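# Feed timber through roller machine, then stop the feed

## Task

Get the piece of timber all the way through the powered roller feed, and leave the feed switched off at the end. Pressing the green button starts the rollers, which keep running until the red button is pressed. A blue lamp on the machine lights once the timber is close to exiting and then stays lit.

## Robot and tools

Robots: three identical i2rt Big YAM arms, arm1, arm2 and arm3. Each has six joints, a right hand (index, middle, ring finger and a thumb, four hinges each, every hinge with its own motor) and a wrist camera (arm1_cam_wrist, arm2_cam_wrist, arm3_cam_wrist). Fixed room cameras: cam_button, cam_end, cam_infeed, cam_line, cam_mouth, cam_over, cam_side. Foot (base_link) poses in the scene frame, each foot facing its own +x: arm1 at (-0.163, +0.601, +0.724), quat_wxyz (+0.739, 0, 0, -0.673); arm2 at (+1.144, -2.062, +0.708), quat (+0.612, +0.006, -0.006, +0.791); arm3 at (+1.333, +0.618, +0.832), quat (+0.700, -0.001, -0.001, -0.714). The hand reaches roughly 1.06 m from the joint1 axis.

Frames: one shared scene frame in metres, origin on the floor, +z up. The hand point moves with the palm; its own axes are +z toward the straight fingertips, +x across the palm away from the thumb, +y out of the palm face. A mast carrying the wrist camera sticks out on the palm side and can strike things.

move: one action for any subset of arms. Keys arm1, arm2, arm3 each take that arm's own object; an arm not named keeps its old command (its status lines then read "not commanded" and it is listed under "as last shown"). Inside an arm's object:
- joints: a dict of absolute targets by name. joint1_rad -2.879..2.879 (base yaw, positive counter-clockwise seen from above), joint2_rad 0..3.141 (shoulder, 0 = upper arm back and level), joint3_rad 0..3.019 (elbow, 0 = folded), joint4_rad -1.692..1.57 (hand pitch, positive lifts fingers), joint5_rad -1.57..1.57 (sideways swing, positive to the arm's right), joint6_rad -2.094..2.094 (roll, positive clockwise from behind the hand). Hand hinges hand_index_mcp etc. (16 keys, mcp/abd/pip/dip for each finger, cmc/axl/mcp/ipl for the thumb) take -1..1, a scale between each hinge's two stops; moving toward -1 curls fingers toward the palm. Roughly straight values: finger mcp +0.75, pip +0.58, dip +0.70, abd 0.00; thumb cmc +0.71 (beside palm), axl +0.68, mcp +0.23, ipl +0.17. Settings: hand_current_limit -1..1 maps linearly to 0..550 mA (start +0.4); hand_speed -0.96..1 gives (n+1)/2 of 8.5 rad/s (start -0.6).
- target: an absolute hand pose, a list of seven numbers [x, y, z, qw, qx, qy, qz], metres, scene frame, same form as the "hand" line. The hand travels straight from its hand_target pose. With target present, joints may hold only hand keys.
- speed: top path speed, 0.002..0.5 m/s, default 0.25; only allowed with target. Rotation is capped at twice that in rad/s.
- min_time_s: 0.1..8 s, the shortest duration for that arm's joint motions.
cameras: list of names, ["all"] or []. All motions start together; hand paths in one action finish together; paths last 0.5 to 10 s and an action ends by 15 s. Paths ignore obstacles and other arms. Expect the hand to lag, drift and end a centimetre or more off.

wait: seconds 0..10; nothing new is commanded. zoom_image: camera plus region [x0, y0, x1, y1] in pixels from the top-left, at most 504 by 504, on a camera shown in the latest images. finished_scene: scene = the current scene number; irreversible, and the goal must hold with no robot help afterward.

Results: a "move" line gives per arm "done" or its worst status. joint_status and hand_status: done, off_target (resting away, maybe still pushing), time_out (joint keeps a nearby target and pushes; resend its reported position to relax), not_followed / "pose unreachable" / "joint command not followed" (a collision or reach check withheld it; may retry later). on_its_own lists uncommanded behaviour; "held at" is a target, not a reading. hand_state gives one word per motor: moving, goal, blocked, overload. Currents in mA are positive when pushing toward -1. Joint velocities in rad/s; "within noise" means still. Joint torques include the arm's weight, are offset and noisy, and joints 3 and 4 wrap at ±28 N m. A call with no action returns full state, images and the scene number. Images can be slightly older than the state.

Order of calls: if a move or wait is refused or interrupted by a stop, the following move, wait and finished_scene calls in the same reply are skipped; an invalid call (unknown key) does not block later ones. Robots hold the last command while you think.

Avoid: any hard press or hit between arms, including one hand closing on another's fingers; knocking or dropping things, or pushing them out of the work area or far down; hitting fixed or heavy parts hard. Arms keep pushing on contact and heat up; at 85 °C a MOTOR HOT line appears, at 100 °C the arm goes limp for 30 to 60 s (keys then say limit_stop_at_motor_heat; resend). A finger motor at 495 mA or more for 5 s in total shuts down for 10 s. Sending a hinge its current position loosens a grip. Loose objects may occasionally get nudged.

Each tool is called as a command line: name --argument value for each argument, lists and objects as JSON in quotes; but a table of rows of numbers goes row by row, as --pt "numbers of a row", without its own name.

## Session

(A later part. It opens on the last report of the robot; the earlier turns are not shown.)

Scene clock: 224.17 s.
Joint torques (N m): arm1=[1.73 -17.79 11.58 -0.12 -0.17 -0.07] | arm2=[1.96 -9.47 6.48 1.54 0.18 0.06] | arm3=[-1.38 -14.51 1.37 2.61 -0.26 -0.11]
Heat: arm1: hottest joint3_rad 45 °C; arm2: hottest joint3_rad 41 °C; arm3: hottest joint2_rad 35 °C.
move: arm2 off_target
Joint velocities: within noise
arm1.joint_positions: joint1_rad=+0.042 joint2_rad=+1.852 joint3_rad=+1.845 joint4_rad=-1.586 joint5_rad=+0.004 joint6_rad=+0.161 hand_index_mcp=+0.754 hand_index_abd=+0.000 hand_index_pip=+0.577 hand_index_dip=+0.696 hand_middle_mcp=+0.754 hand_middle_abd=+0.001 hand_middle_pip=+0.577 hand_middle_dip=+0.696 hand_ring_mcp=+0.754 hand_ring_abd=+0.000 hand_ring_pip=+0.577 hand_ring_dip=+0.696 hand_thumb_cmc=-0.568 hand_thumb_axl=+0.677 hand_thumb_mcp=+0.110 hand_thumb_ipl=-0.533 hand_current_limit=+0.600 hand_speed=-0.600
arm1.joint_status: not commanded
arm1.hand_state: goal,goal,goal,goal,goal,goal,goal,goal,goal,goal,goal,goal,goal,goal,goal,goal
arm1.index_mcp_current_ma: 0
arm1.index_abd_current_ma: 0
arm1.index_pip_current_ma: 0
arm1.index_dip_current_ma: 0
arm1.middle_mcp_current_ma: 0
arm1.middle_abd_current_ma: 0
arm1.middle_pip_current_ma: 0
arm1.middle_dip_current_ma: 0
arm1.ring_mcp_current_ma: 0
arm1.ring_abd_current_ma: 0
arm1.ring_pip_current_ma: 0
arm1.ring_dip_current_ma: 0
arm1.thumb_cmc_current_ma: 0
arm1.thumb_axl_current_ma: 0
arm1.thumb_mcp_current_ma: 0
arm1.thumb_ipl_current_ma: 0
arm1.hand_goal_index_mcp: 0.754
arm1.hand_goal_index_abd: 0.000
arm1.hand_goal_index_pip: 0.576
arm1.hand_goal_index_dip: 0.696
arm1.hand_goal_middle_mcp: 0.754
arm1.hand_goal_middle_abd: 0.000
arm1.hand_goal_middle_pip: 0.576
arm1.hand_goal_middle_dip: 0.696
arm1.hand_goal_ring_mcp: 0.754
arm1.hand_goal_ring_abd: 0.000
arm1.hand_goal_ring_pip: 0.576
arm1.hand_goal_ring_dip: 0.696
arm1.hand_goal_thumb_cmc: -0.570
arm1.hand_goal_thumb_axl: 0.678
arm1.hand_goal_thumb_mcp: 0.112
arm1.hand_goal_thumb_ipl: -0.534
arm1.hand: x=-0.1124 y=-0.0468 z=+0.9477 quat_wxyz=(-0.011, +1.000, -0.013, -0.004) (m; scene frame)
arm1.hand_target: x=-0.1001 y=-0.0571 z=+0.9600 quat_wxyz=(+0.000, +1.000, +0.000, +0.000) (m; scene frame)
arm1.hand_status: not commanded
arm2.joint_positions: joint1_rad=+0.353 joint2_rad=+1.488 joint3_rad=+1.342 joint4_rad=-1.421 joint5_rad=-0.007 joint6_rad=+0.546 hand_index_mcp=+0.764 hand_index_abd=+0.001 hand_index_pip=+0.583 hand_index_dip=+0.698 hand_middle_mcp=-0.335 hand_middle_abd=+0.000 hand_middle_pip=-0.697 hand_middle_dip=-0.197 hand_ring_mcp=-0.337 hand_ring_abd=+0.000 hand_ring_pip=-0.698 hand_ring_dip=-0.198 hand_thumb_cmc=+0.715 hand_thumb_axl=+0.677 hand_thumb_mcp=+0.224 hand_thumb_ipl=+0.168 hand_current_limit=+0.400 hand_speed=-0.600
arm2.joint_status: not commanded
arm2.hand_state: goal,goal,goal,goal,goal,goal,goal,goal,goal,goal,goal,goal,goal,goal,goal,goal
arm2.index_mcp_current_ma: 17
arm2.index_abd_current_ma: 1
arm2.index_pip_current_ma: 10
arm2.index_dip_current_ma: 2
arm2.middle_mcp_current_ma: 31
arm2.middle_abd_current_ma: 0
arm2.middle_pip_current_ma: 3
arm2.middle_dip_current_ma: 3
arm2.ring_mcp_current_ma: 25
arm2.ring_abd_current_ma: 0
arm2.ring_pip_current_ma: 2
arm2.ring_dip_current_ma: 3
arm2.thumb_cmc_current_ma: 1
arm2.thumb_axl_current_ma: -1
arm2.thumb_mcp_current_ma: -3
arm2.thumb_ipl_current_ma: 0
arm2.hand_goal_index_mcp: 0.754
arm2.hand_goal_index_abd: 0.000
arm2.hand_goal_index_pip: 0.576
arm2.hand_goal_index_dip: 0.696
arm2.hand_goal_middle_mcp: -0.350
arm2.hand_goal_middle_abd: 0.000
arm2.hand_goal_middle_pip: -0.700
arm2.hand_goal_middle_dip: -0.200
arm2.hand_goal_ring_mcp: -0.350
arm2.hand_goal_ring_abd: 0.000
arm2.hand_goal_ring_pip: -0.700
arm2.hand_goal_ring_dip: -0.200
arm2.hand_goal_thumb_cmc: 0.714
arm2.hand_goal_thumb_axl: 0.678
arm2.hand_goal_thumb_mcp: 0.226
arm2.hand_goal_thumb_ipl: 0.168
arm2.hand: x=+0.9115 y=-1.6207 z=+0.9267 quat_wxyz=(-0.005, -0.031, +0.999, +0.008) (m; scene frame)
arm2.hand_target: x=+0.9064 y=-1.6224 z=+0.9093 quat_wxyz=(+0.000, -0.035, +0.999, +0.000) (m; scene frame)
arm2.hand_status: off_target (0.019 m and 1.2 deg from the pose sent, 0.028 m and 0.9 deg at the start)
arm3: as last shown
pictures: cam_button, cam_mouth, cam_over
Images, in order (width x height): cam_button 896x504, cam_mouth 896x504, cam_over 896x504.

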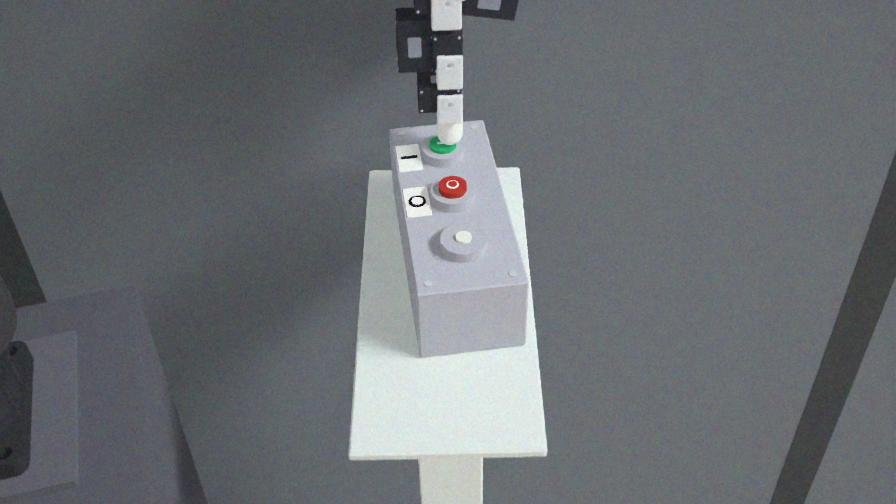

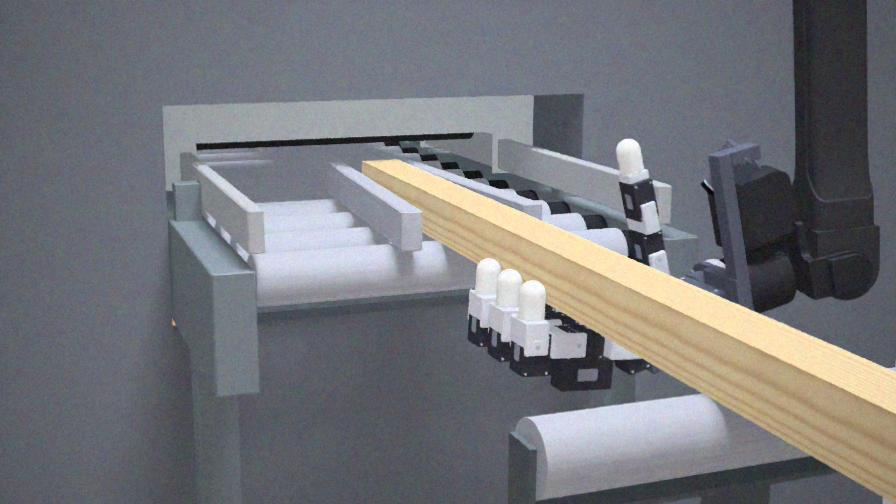

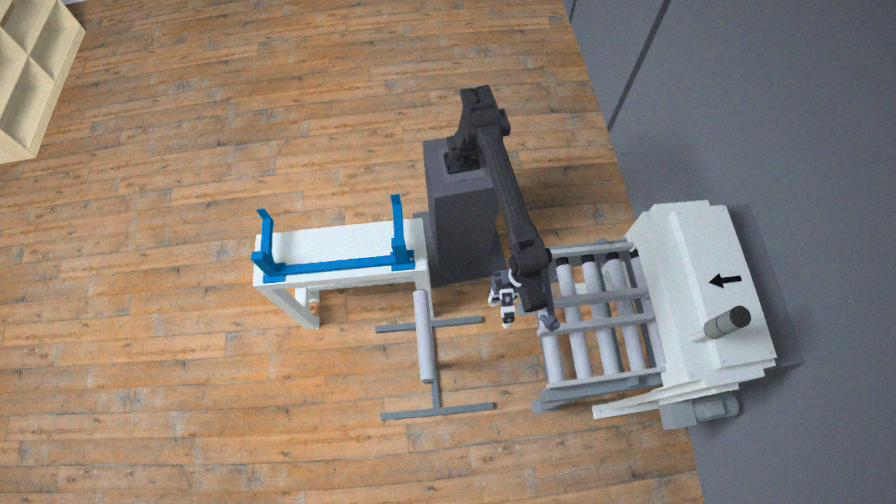

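move --arm2 '{"target": [0.912, -1.629, 0.915, 0, -0.035, 0.9994, 0], "speed": 0.05}'

move --arm2 '{"target": [0.912, -1.629, 0.902, 0, -0.035, 0.9994, 0], "speed": 0.05}' --cameras '["cam_button", "cam_over", "cam_infeed"]'

Scene clock: 230.47 s.
Joint torques (N m): arm1=[1.67 -17.67 11.67 -0.08 -0.17 -0.06] | arm2=[1.79 -10.34 6.37 1.01 0.17 0.04] | arm3=[-0.67 -14.51 1.35 2.65 -0.28 -0.1]
Heat: arm1: hottest joint3_rad 45 °C; arm2: hottest joint3_rad 40 °C; arm3: hottest joint2_rad 35 °C.
move: arm2 off_target
Joint velocities: within noise
arm1, arm3: as last shown
arm2.joint_positions: joint1_rad=+0.353 joint2_rad=+1.475 joint3_rad=+1.332 joint4_rad=-1.421 joint5_rad=-0.007 joint6_rad=+0.546 hand_index_mcp=+0.750 hand_index_abd=-0.004 hand_index_pip=+0.575 hand_index_dip=+0.697 hand_middle_mcp=-0.335 hand_middle_abd=+0.000 hand_middle_pip=-0.697 hand_middle_dip=-0.197 hand_ring_mcp=-0.337 hand_ring_abd=+0.000 hand_ring_pip=-0.698 hand_ring_dip=-0.198 hand_thumb_cmc=+0.715 hand_thumb_axl=+0.677 hand_thumb_mcp=+0.224 hand_thumb_ipl=+0.168 hand_current_limit=+0.400 hand_speed=-0.600
arm2.joint_status: not commanded
arm2.hand_state: goal,goal,goal,goal,goal,goal,goal,goal,goal,goal,goal,goal,goal,goal,goal,goal
arm2.index_mcp_current_ma: -5
arm2.index_abd_current_ma: -4
arm2.index_pip_current_ma: -1
arm2.index_dip_current_ma: 0
arm2.middle_mcp_current_ma: 31
arm2.middle_abd_current_ma: 0
arm2.middle_pip_current_ma: 3
arm2.middle_dip_current_ma: 3
arm2.ring_mcp_current_ma: 25
arm2.ring_abd_current_ma: 0
arm2.ring_pip_current_ma: 2
arm2.ring_dip_current_ma: 3
arm2.thumb_cmc_current_ma: 1
arm2.thumb_axl_current_ma: -1
arm2.thumb_mcp_current_ma: -3
arm2.thumb_ipl_current_ma: 0
arm2.hand_goal_index_mcp: 0.754
arm2.hand_goal_index_abd: 0.000
arm2.hand_goal_index_pip: 0.576
arm2.hand_goal_index_dip: 0.696
arm2.hand_goal_middle_mcp: -0.350
arm2.hand_goal_middle_abd: 0.000
arm2.hand_goal_middle_pip: -0.700
arm2.hand_goal_middle_dip: -0.200
arm2.hand_goal_ring_mcp: -0.350
arm2.hand_goal_ring_abd: 0.000
arm2.hand_goal_ring_pip: -0.700
arm2.hand_goal_ring_dip: -0.200
arm2.hand_goal_thumb_cmc: 0.714
arm2.hand_goal_thumb_axl: 0.678
arm2.hand_goal_thumb_mcp: 0.226
arm2.hand_goal_thumb_ipl: 0.168
arm2.hand: x=+0.9140 y=-1.6243 z=+0.9279 quat_wxyz=(-0.005, -0.031, +0.999, +0.009) (m; scene frame)
arm2.hand_target: x=+0.9123 y=-1.6291 z=+0.9151 quat_wxyz=(+0.000, -0.035, +0.999, +0.000) (m; scene frame)
arm2.hand_status: off_target (0.014 m and 1.3 deg from the pose sent, 0.014 m and 1.2 deg at the start)
arm3.joint_positions: joint1_rad=-0.228 joint2_rad=+2.607 joint3_rad=+0.941 joint4_rad=+1.420 joint5_rad=-0.243 joint6_rad=-0.048 hand_index_mcp=+0.516 hand_index_abd=+0.000 hand_index_pip=+0.584 hand_index_dip=-0.597 hand_middle_mcp=+0.521 hand_middle_abd=-0.001 hand_middle_pip=+0.582 hand_middle_dip=-0.597 hand_ring_mcp=+0.521 hand_ring_abd=+0.001 hand_ring_pip=+0.584 hand_ring_dip=-0.593 hand_thumb_cmc=-0.572 hand_thumb_axl=+0.676 hand_thumb_mcp=+0.215 hand_thumb_ipl=+0.165 hand_current_limit=+0.700 hand_speed=-0.700
arm3.hand: x=+1.2059 y=+0.0240 z=+0.7412 quat_wxyz=(+0.619, +0.785, -0.004, +0.004) (m; scene frame)
arm3.hand_target: x=+1.2051 y=+0.0281 z=+0.7351 quat_wxyz=(+0.620, +0.785, +0.000, +0.000) (m; scene frame)
pictures: none

Scene clock: 231.43 s.
Joint torques (N m): arm1=[1.85 -17.67 11.6 -0.03 -0.18 -0.08] | arm2=[1.85 -9.17 5.75 1.37 0.14 0.04] | arm3=[-0.91 -14.68 1.4 2.69 -0.24 -0.09]
Heat: arm1: hottest joint3_rad 45 °C; arm2: hottest joint3_rad 39 °C; arm3: hottest joint2_rad 35 °C.
move: arm2 off_target
Joint velocities: within noise
arm1, arm3: as last shown
arm2.joint_positions: joint1_rad=+0.353 joint2_rad=+1.466 joint3_rad=+1.311 joint4_rad=-1.397 joint5_rad=-0.006 joint6_rad=+0.546 hand_index_mcp=+0.754 hand_index_abd=-0.006 hand_index_pip=+0.576 hand_index_dip=+0.696 hand_middle_mcp=-0.335 hand_middle_abd=+0.000 hand_middle_pip=-0.697 hand_middle_dip=-0.197 hand_ring_mcp=-0.337 hand_ring_abd=+0.000 hand_ring_pip=-0.698 hand_ring_dip=-0.198 hand_thumb_cmc=+0.715 hand_thumb_axl=+0.677 hand_thumb_mcp=+0.224 hand_thumb_ipl=+0.168 hand_current_limit=+0.400 hand_speed=-0.600
arm2.joint_status: not commanded
arm2.hand_state: goal,goal,goal,goal,goal,goal,goal,goal,goal,goal,goal,goal,goal,goal,goal,goal
arm2.index_mcp_current_ma: 0
arm2.index_abd_current_ma: -7
arm2.index_pip_current_ma: 0
arm2.index_dip_current_ma: 0
arm2.middle_mcp_current_ma: 31
arm2.middle_abd_current_ma: 0
arm2.middle_pip_current_ma: 3
arm2.middle_dip_current_ma: 3
arm2.ring_mcp_current_ma: 25
arm2.ring_abd_current_ma: 0
arm2.ring_pip_current_ma: 2
arm2.ring_dip_current_ma: 3
arm2.thumb_cmc_current_ma: 1
arm2.thumb_axl_current_ma: -1
arm2.thumb_mcp_current_ma: -3
arm2.thumb_ipl_current_ma: 0
arm2.hand_goal_index_mcp: 0.754
arm2.hand_goal_index_abd: 0.000
arm2.hand_goal_index_pip: 0.576
arm2.hand_goal_index_dip: 0.696
arm2.hand_goal_middle_mcp: -0.350
arm2.hand_goal_middle_abd: 0.000
arm2.hand_goal_middle_pip: -0.700
arm2.hand_goal_middle_dip: -0.200
arm2.hand_goal_ring_mcp: -0.350
arm2.hand_goal_ring_abd: 0.000
arm2.hand_goal_ring_pip: -0.700
arm2.hand_goal_ring_dip: -0.200
arm2.hand_goal_thumb_cmc: 0.714
arm2.hand_goal_thumb_axl: 0.678
arm2.hand_goal_thumb_mcp: 0.226
arm2.hand_goal_thumb_ipl: 0.168
arm2.hand: x=+0.9147 y=-1.6250 z=+0.9245 quat_wxyz=(-0.009, -0.031, +0.999, +0.015) (m; scene frame)
arm2.hand_target: x=+0.9125 y=-1.6295 z=+0.9025 quat_wxyz=(+0.000, -0.035, +0.999, +0.000) (m; scene frame)
arm2.hand_status: off_target (0.023 m and 2.0 deg from the pose sent, 0.026 m and 1.3 deg at the start)
arm3.joint_positions: joint1_rad=-0.228 joint2_rad=+2.607 joint3_rad=+0.941 joint4_rad=+1.420 joint5_rad=-0.243 joint6_rad=-0.048 hand_index_mcp=+0.516 hand_index_abd=+0.001 hand_index_pip=+0.584 hand_index_dip=-0.596 hand_middle_mcp=+0.521 hand_middle_abd=-0.001 hand_middle_pip=+0.582 hand_middle_dip=-0.597 hand_ring_mcp=+0.521 hand_ring_abd=+0.001 hand_ring_pip=+0.584 hand_ring_dip=-0.594 hand_thumb_cmc=-0.572 hand_thumb_axl=+0.676 hand_thumb_mcp=+0.215 hand_thumb_ipl=+0.165 hand_current_limit=+0.700 hand_speed=-0.700
arm3.ring_dip_current_ma: 4
pictures: cam_button, cam_infeed, cam_over
Images, in order (width x height): cam_button 896x504, cam_infeed 896x504, cam_over 896x504.

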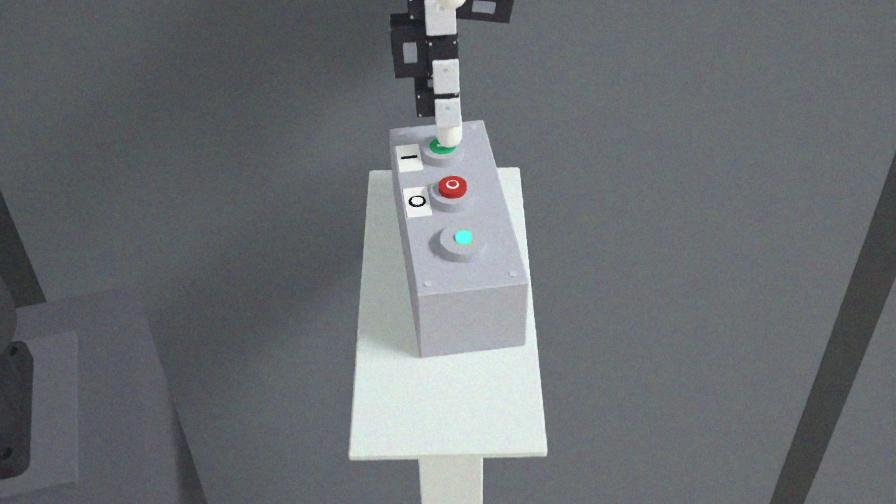

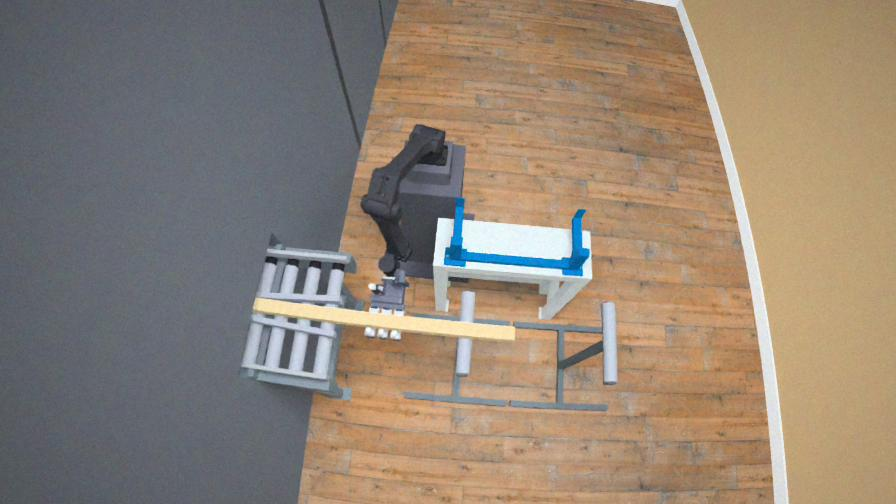

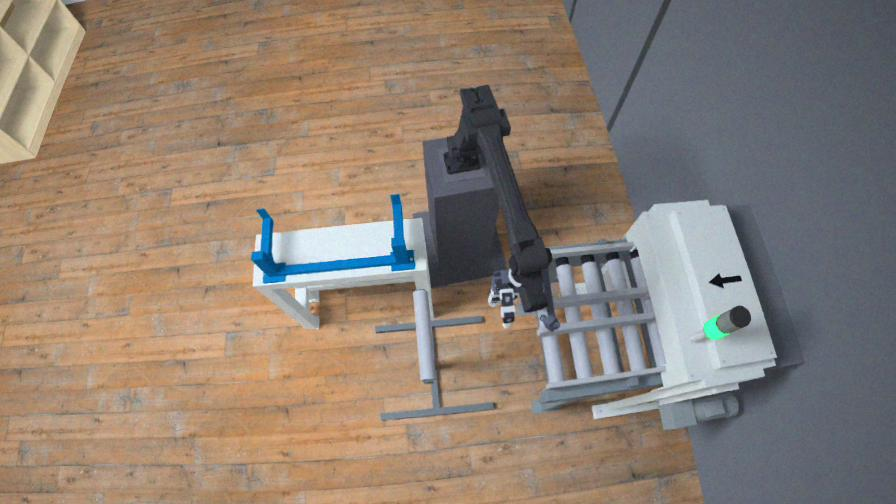

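move --arm2 '{"target": [0.914, -1.629, 0.965, 0, -0.035, 0.9994, 0], "speed": 0.1}'

move --arm2 '{"target": [0.967, -1.627, 0.936, 0, -0.035, 0.9994, 0], "speed": 0.1}' --arm1 '{"target": [-0.10, -0.057, 0.80, 0, 1, 0, 0], "speed": 0.12}' --cameras '["cam_infeed", "cam_button"]'

move --arm1 '{"target": [-0.10, -0.055, 0.735, 0, 1, 0, 0], "speed": 0.12}' --cameras '["cam_infeed", "cam_over"]'

Scene clock: 236.87 s.
Joint torques (N m): arm1=[1.85 -17.9 11.6 -0.05 -0.17 -0.08] | arm2=[1.44 -10.58 11.74 0.17 0.16 0.01] | arm3=[-1.03 -14.33 1.32 2.63 -0.27 -0.11]
Heat: arm1: hottest joint3_rad 45 °C; arm2: hottest joint3_rad 39 °C; arm3: hottest joint2_rad 35 °C.
move: arm2 off_target
Joint velocities: within noise
arm1, arm3: as last shown
arm2.joint_positions: joint1_rad=+0.353 joint2_rad=+1.464 joint3_rad=+1.374 joint4_rad=-1.532 joint5_rad=-0.006 joint6_rad=+0.545 hand_index_mcp=+0.749 hand_index_abd=-0.003 hand_index_pip=+0.572 hand_index_dip=+0.694 hand_middle_mcp=-0.335 hand_middle_abd=+0.000 hand_middle_pip=-0.697 hand_middle_dip=-0.197 hand_ring_mcp=-0.337 hand_ring_abd=+0.000 hand_ring_pip=-0.698 hand_ring_dip=-0.198 hand_thumb_cmc=+0.715 hand_thumb_axl=+0.677 hand_thumb_mcp=+0.224 hand_thumb_ipl=+0.168 hand_current_limit=+0.400 hand_speed=-0.600
arm2.joint_status: not commanded
arm2.hand_state: goal,goal,goal,goal,goal,goal,goal,goal,goal,goal,goal,goal,goal,goal,goal,goal
arm2.index_mcp_current_ma: -7
arm2.index_abd_current_ma: -3
arm2.index_pip_current_ma: -5
arm2.index_dip_current_ma: -3
arm2.middle_mcp_current_ma: 31
arm2.middle_abd_current_ma: 0
arm2.middle_pip_current_ma: 3
arm2.middle_dip_current_ma: 3
arm2.ring_mcp_current_ma: 25
arm2.ring_abd_current_ma: 0
arm2.ring_pip_current_ma: 2
arm2.ring_dip_current_ma: 3
arm2.thumb_cmc_current_ma: 1
arm2.thumb_axl_current_ma: -1
arm2.thumb_mcp_current_ma: -3
arm2.thumb_ipl_current_ma: 0
arm2.hand_goal_index_mcp: 0.754
arm2.hand_goal_index_abd: 0.000
arm2.hand_goal_index_pip: 0.576
arm2.hand_goal_index_dip: 0.696
arm2.hand_goal_middle_mcp: -0.350
arm2.hand_goal_middle_abd: 0.000
arm2.hand_goal_middle_pip: -0.700
arm2.hand_goal_middle_dip: -0.200
arm2.hand_goal_ring_mcp: -0.350
arm2.hand_goal_ring_abd: 0.000
arm2.hand_goal_ring_pip: -0.700
arm2.hand_goal_ring_dip: -0.200
arm2.hand_goal_thumb_cmc: 0.714
arm2.hand_goal_thumb_axl: 0.678
arm2.hand_goal_thumb_mcp: 0.226
arm2.hand_goal_thumb_ipl: 0.168
arm2.hand: x=+0.9232 y=-1.6377 z=+0.9452 quat_wxyz=(+0.010, -0.031, +0.999, -0.015) (m; scene frame)
arm2.hand_target: x=+0.9145 y=-1.6297 z=+0.9650 quat_wxyz=(+0.000, -0.035, +0.999, +0.000) (m; scene frame)
arm2.hand_status: off_target (0.024 m and 2.1 deg from the pose sent, 0.041 m and 2.0 deg at the start)
pictures: none

Scene clock: 238.90 s.
Joint torques (N m): arm1=[2.02 -18.32 7.75 1.03 -0.16 -0.06] | arm2=[0.26 -11.05 7.36 1.09 0.22 -0.03] | arm3=[-0.85 -14.39 1.31 2.65 -0.26 -0.07]
Heat: arm1: hottest joint3_rad 45 °C; arm2: hottest joint3_rad 39 °C; arm3: hottest joint2_rad 35 °C.
move: arm1 off_target; arm2 done
Joint velocities: within noise
arm1.joint_positions: joint1_rad=+0.042 joint2_rad=+1.928 joint3_rad=+1.576 joint4_rad=-1.220 joint5_rad=+0.004 joint6_rad=+0.161 hand_index_mcp=+0.754 hand_index_abd=+0.000 hand_index_pip=+0.577 hand_index_dip=+0.696 hand_middle_mcp=+0.754 hand_middle_abd=+0.001 hand_middle_pip=+0.577 hand_middle_dip=+0.696 hand_ring_mcp=+0.754 hand_ring_abd=+0.000 hand_ring_pip=+0.577 hand_ring_dip=+0.696 hand_thumb_cmc=-0.568 hand_thumb_axl=+0.677 hand_thumb_mcp=+0.110 hand_thumb_ipl=-0.533 hand_current_limit=+0.600 hand_speed=-0.600
arm1.joint_status: not commanded
arm1.hand_state: goal,goal,goal,goal,goal,goal,goal,goal,goal,goal,goal,goal,goal,goal,goal,goal
arm1.index_mcp_current_ma: 0
arm1.index_abd_current_ma: 0
arm1.index_pip_current_ma: 0
arm1.index_dip_current_ma: 0
arm1.middle_mcp_current_ma: 0
arm1.middle_abd_current_ma: 0
arm1.middle_pip_current_ma: 0
arm1.middle_dip_current_ma: 0
arm1.ring_mcp_current_ma: 0
arm1.ring_abd_current_ma: 0
arm1.ring_pip_current_ma: 0
arm1.ring_dip_current_ma: 0
arm1.thumb_cmc_current_ma: 0
arm1.thumb_axl_current_ma: 0
arm1.thumb_mcp_current_ma: 0
arm1.thumb_ipl_current_ma: 0
arm1.hand_goal_index_mcp: 0.754
arm1.hand_goal_index_abd: 0.000
arm1.hand_goal_index_pip: 0.576
arm1.hand_goal_index_dip: 0.696
arm1.hand_goal_middle_mcp: 0.754
arm1.hand_goal_middle_abd: 0.000
arm1.hand_goal_middle_pip: 0.576
arm1.hand_goal_middle_dip: 0.696
arm1.hand_goal_ring_mcp: 0.754
arm1.hand_goal_ring_abd: 0.000
arm1.hand_goal_ring_pip: 0.576
arm1.hand_goal_ring_dip: 0.696
arm1.hand_goal_thumb_cmc: -0.570
arm1.hand_goal_thumb_axl: 0.678
arm1.hand_goal_thumb_mcp: 0.112
arm1.hand_goal_thumb_ipl: -0.534
arm1.hand: x=-0.1114 y=-0.0542 z=+0.8067 quat_wxyz=(+0.000, +1.000, -0.013, -0.002) (m; scene frame)
arm1.hand_target: x=-0.1000 y=-0.0568 z=+0.8002 quat_wxyz=(+0.000, +1.000, +0.000, +0.000) (m; scene frame)
arm1.hand_status: off_target (0.013 m and 1.5 deg from the pose sent, 0.149 m and 2.0 deg at the start)
arm2.joint_positions: joint1_rad=+0.260 joint2_rad=+1.419 joint3_rad=+1.292 joint4_rad=-1.477 joint5_rad=-0.006 joint6_rad=+0.441 hand_index_mcp=+0.749 hand_index_abd=-0.003 hand_index_pip=+0.572 hand_index_dip=+0.694 hand_middle_mcp=-0.335 hand_middle_abd=+0.000 hand_middle_pip=-0.697 hand_middle_dip=-0.197 hand_ring_mcp=-0.337 hand_ring_abd=+0.000 hand_ring_pip=-0.698 hand_ring_dip=-0.198 hand_thumb_cmc=+0.715 hand_thumb_axl=+0.677 hand_thumb_mcp=+0.224 hand_thumb_ipl=+0.168 hand_current_limit=+0.400 hand_speed=-0.600
arm2.joint_status: not commanded
arm2.hand_state: goal,goal,goal,goal,goal,goal,goal,goal,goal,goal,goal,goal,goal,goal,goal,goal
arm2.index_mcp_current_ma: -7
arm2.index_abd_current_ma: -3
arm2.index_pip_current_ma: -5
arm2.index_dip_current_ma: -3
arm2.middle_mcp_current_ma: 31
arm2.middle_abd_current_ma: 0
arm2.middle_pip_current_ma: 3
arm2.middle_dip_current_ma: 3
arm2.ring_mcp_current_ma: 25
arm2.ring_abd_current_ma: 0
arm2.ring_pip_current_ma: 2
arm2.ring_dip_current_ma: 3
arm2.thumb_cmc_current_ma: 1
arm2.thumb_axl_current_ma: -1
arm2.thumb_mcp_current_ma: -3
arm2.thumb_ipl_current_ma: 0
arm2.hand_goal_index_mcp: 0.754
arm2.hand_goal_index_abd: 0.000
arm2.hand_goal_index_pip: 0.576
arm2.hand_goal_index_dip: 0.696
arm2.hand_goal_middle_mcp: -0.350
arm2.hand_goal_middle_abd: 0.000
arm2.hand_goal_middle_pip: -0.700
arm2.hand_goal_middle_dip: -0.200
arm2.hand_goal_ring_mcp: -0.350
arm2.hand_goal_ring_abd: 0.000
arm2.hand_goal_ring_pip: -0.700
arm2.hand_goal_ring_dip: -0.200
arm2.hand_goal_thumb_cmc: 0.714
arm2.hand_goal_thumb_axl: 0.678
arm2.hand_goal_thumb_mcp: 0.226
arm2.hand_goal_thumb_ipl: 0.168
arm2.hand: x=+0.9621 y=-1.6291 z=+0.9328 quat_wxyz=(+0.004, -0.036, +0.999, -0.008) (m; scene frame)
arm2.hand_target: x=+0.9670 y=-1.6270 z=+0.9361 quat_wxyz=(+0.000, -0.035, +0.999, +0.000) (m; scene frame)
arm2.hand_status: done (0.006 m and 1.0 deg from the pose sent, 0.046 m and 2.1 deg at the start)
arm3: as last shown
pictures: cam_button, cam_infeed
Images, in order (width x height): cam_button 896x504, cam_infeed 896x504.

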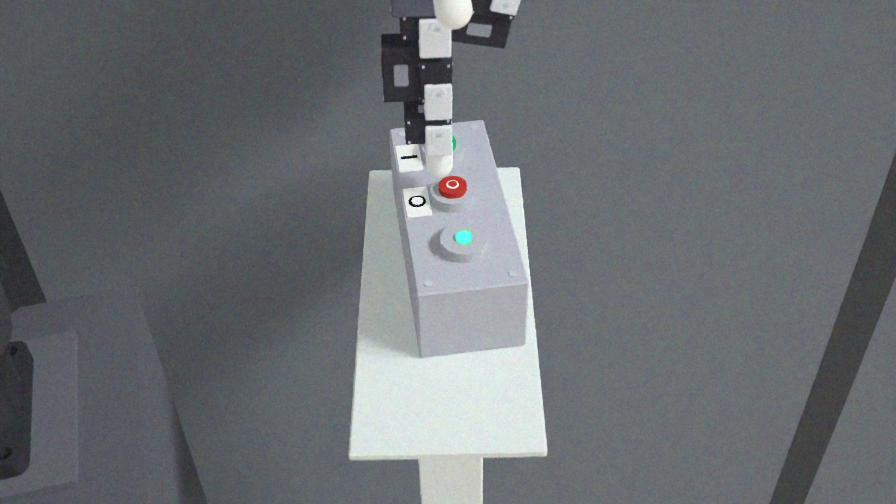

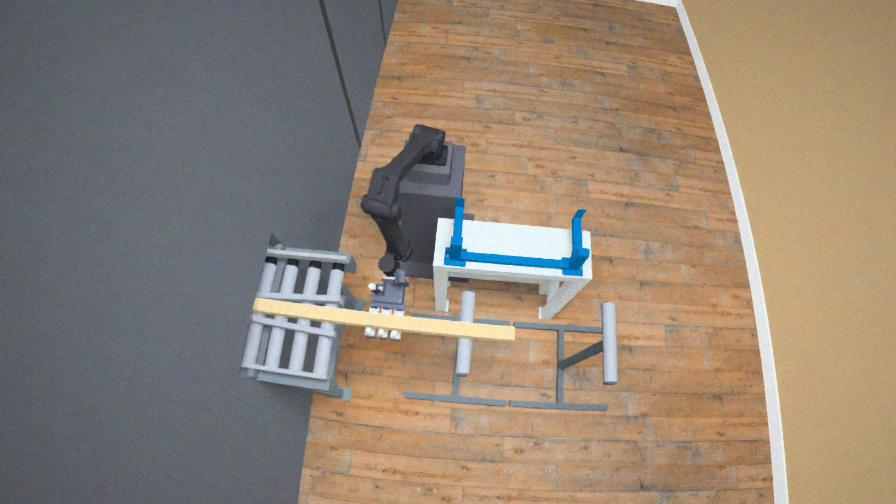

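Scene clock: 240.23 s.
Joint torques (N m): arm1=[2.02 -18.73 7.25 0.99 -0.18 -0.07] | arm2=[0.32 -11.05 7.35 1.07 0.22 -0.04] | arm3=[-0.91 -14.45 1.36 2.56 -0.28 -0.11]
Heat: arm1: hottest joint3_rad 45 °C; arm2: hottest joint3_rad 38 °C; arm3: hottest joint2_rad 35 °C.
move: arm1 off_target
Joint velocities: within noise
arm1.joint_positions: joint1_rad=+0.042 joint2_rad=+1.998 joint3_rad=+1.494 joint4_rad=-1.073 joint5_rad=+0.004 joint6_rad=+0.161 hand_index_mcp=+0.754 hand_index_abd=+0.000 hand_index_pip=+0.577 hand_index_dip=+0.696 hand_middle_mcp=+0.754 hand_middle_abd=+0.001 hand_middle_pip=+0.577 hand_middle_dip=+0.696 hand_ring_mcp=+0.754 hand_ring_abd=+0.000 hand_ring_pip=+0.577 hand_ring_dip=+0.696 hand_thumb_cmc=-0.568 hand_thumb_axl=+0.677 hand_thumb_mcp=+0.110 hand_thumb_ipl=-0.533 hand_current_limit=+0.600 hand_speed=-0.600
arm1.joint_status: not commanded
arm1.hand_state: goal,goal,goal,goal,goal,goal,goal,goal,goal,goal,goal,goal,goal,goal,goal,goal
arm1.index_mcp_current_ma: 0
arm1.index_abd_current_ma: 0
arm1.index_pip_current_ma: 0
arm1.index_dip_current_ma: 0
arm1.middle_mcp_current_ma: 0
arm1.middle_abd_current_ma: 0
arm1.middle_pip_current_ma: 0
arm1.middle_dip_current_ma: 0
arm1.ring_mcp_current_ma: 0
arm1.ring_abd_current_ma: 0
arm1.ring_pip_current_ma: 0
arm1.ring_dip_current_ma: 0
arm1.thumb_cmc_current_ma: 0
arm1.thumb_axl_current_ma: 0
arm1.thumb_mcp_current_ma: 0
arm1.thumb_ipl_current_ma: 0
arm1.hand_goal_index_mcp: 0.754
arm1.hand_goal_index_abd: 0.000
arm1.hand_goal_index_pip: 0.576
arm1.hand_goal_index_dip: 0.696
arm1.hand_goal_middle_mcp: 0.754
arm1.hand_goal_middle_abd: 0.000
arm1.hand_goal_middle_pip: 0.576
arm1.hand_goal_middle_dip: 0.696
arm1.hand_goal_ring_mcp: 0.754
arm1.hand_goal_ring_abd: 0.000
arm1.hand_goal_ring_pip: 0.576
arm1.hand_goal_ring_dip: 0.696
arm1.hand_goal_thumb_cmc: -0.570
arm1.hand_goal_thumb_axl: 0.678
arm1.hand_goal_thumb_mcp: 0.112
arm1.hand_goal_thumb_ipl: -0.534
arm1.hand: x=-0.1117 y=-0.0519 z=+0.7394 quat_wxyz=(-0.002, +1.000, -0.013, -0.002) (m; scene frame)
arm1.hand_target: x=-0.1000 y=-0.0547 z=+0.7351 quat_wxyz=(+0.000, +1.000, +0.000, +0.000) (m; scene frame)
arm1.hand_status: off_target (0.013 m and 1.5 deg from the pose sent, 0.072 m and 1.5 deg at the start)
arm2, arm3: as last shown
arm2.hand: x=+0.9621 y=-1.6291 z=+0.9328 quat_wxyz=(+0.004, -0.037, +0.999, -0.008) (m; scene frame)
pictures: cam_infeed, cam_over
Images, in order (width x height): cam_infeed 896x504, cam_over 896x504.

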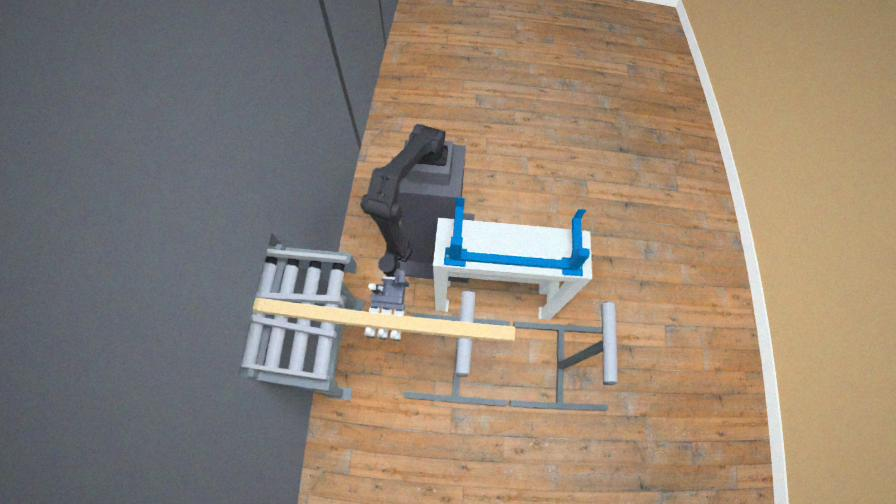

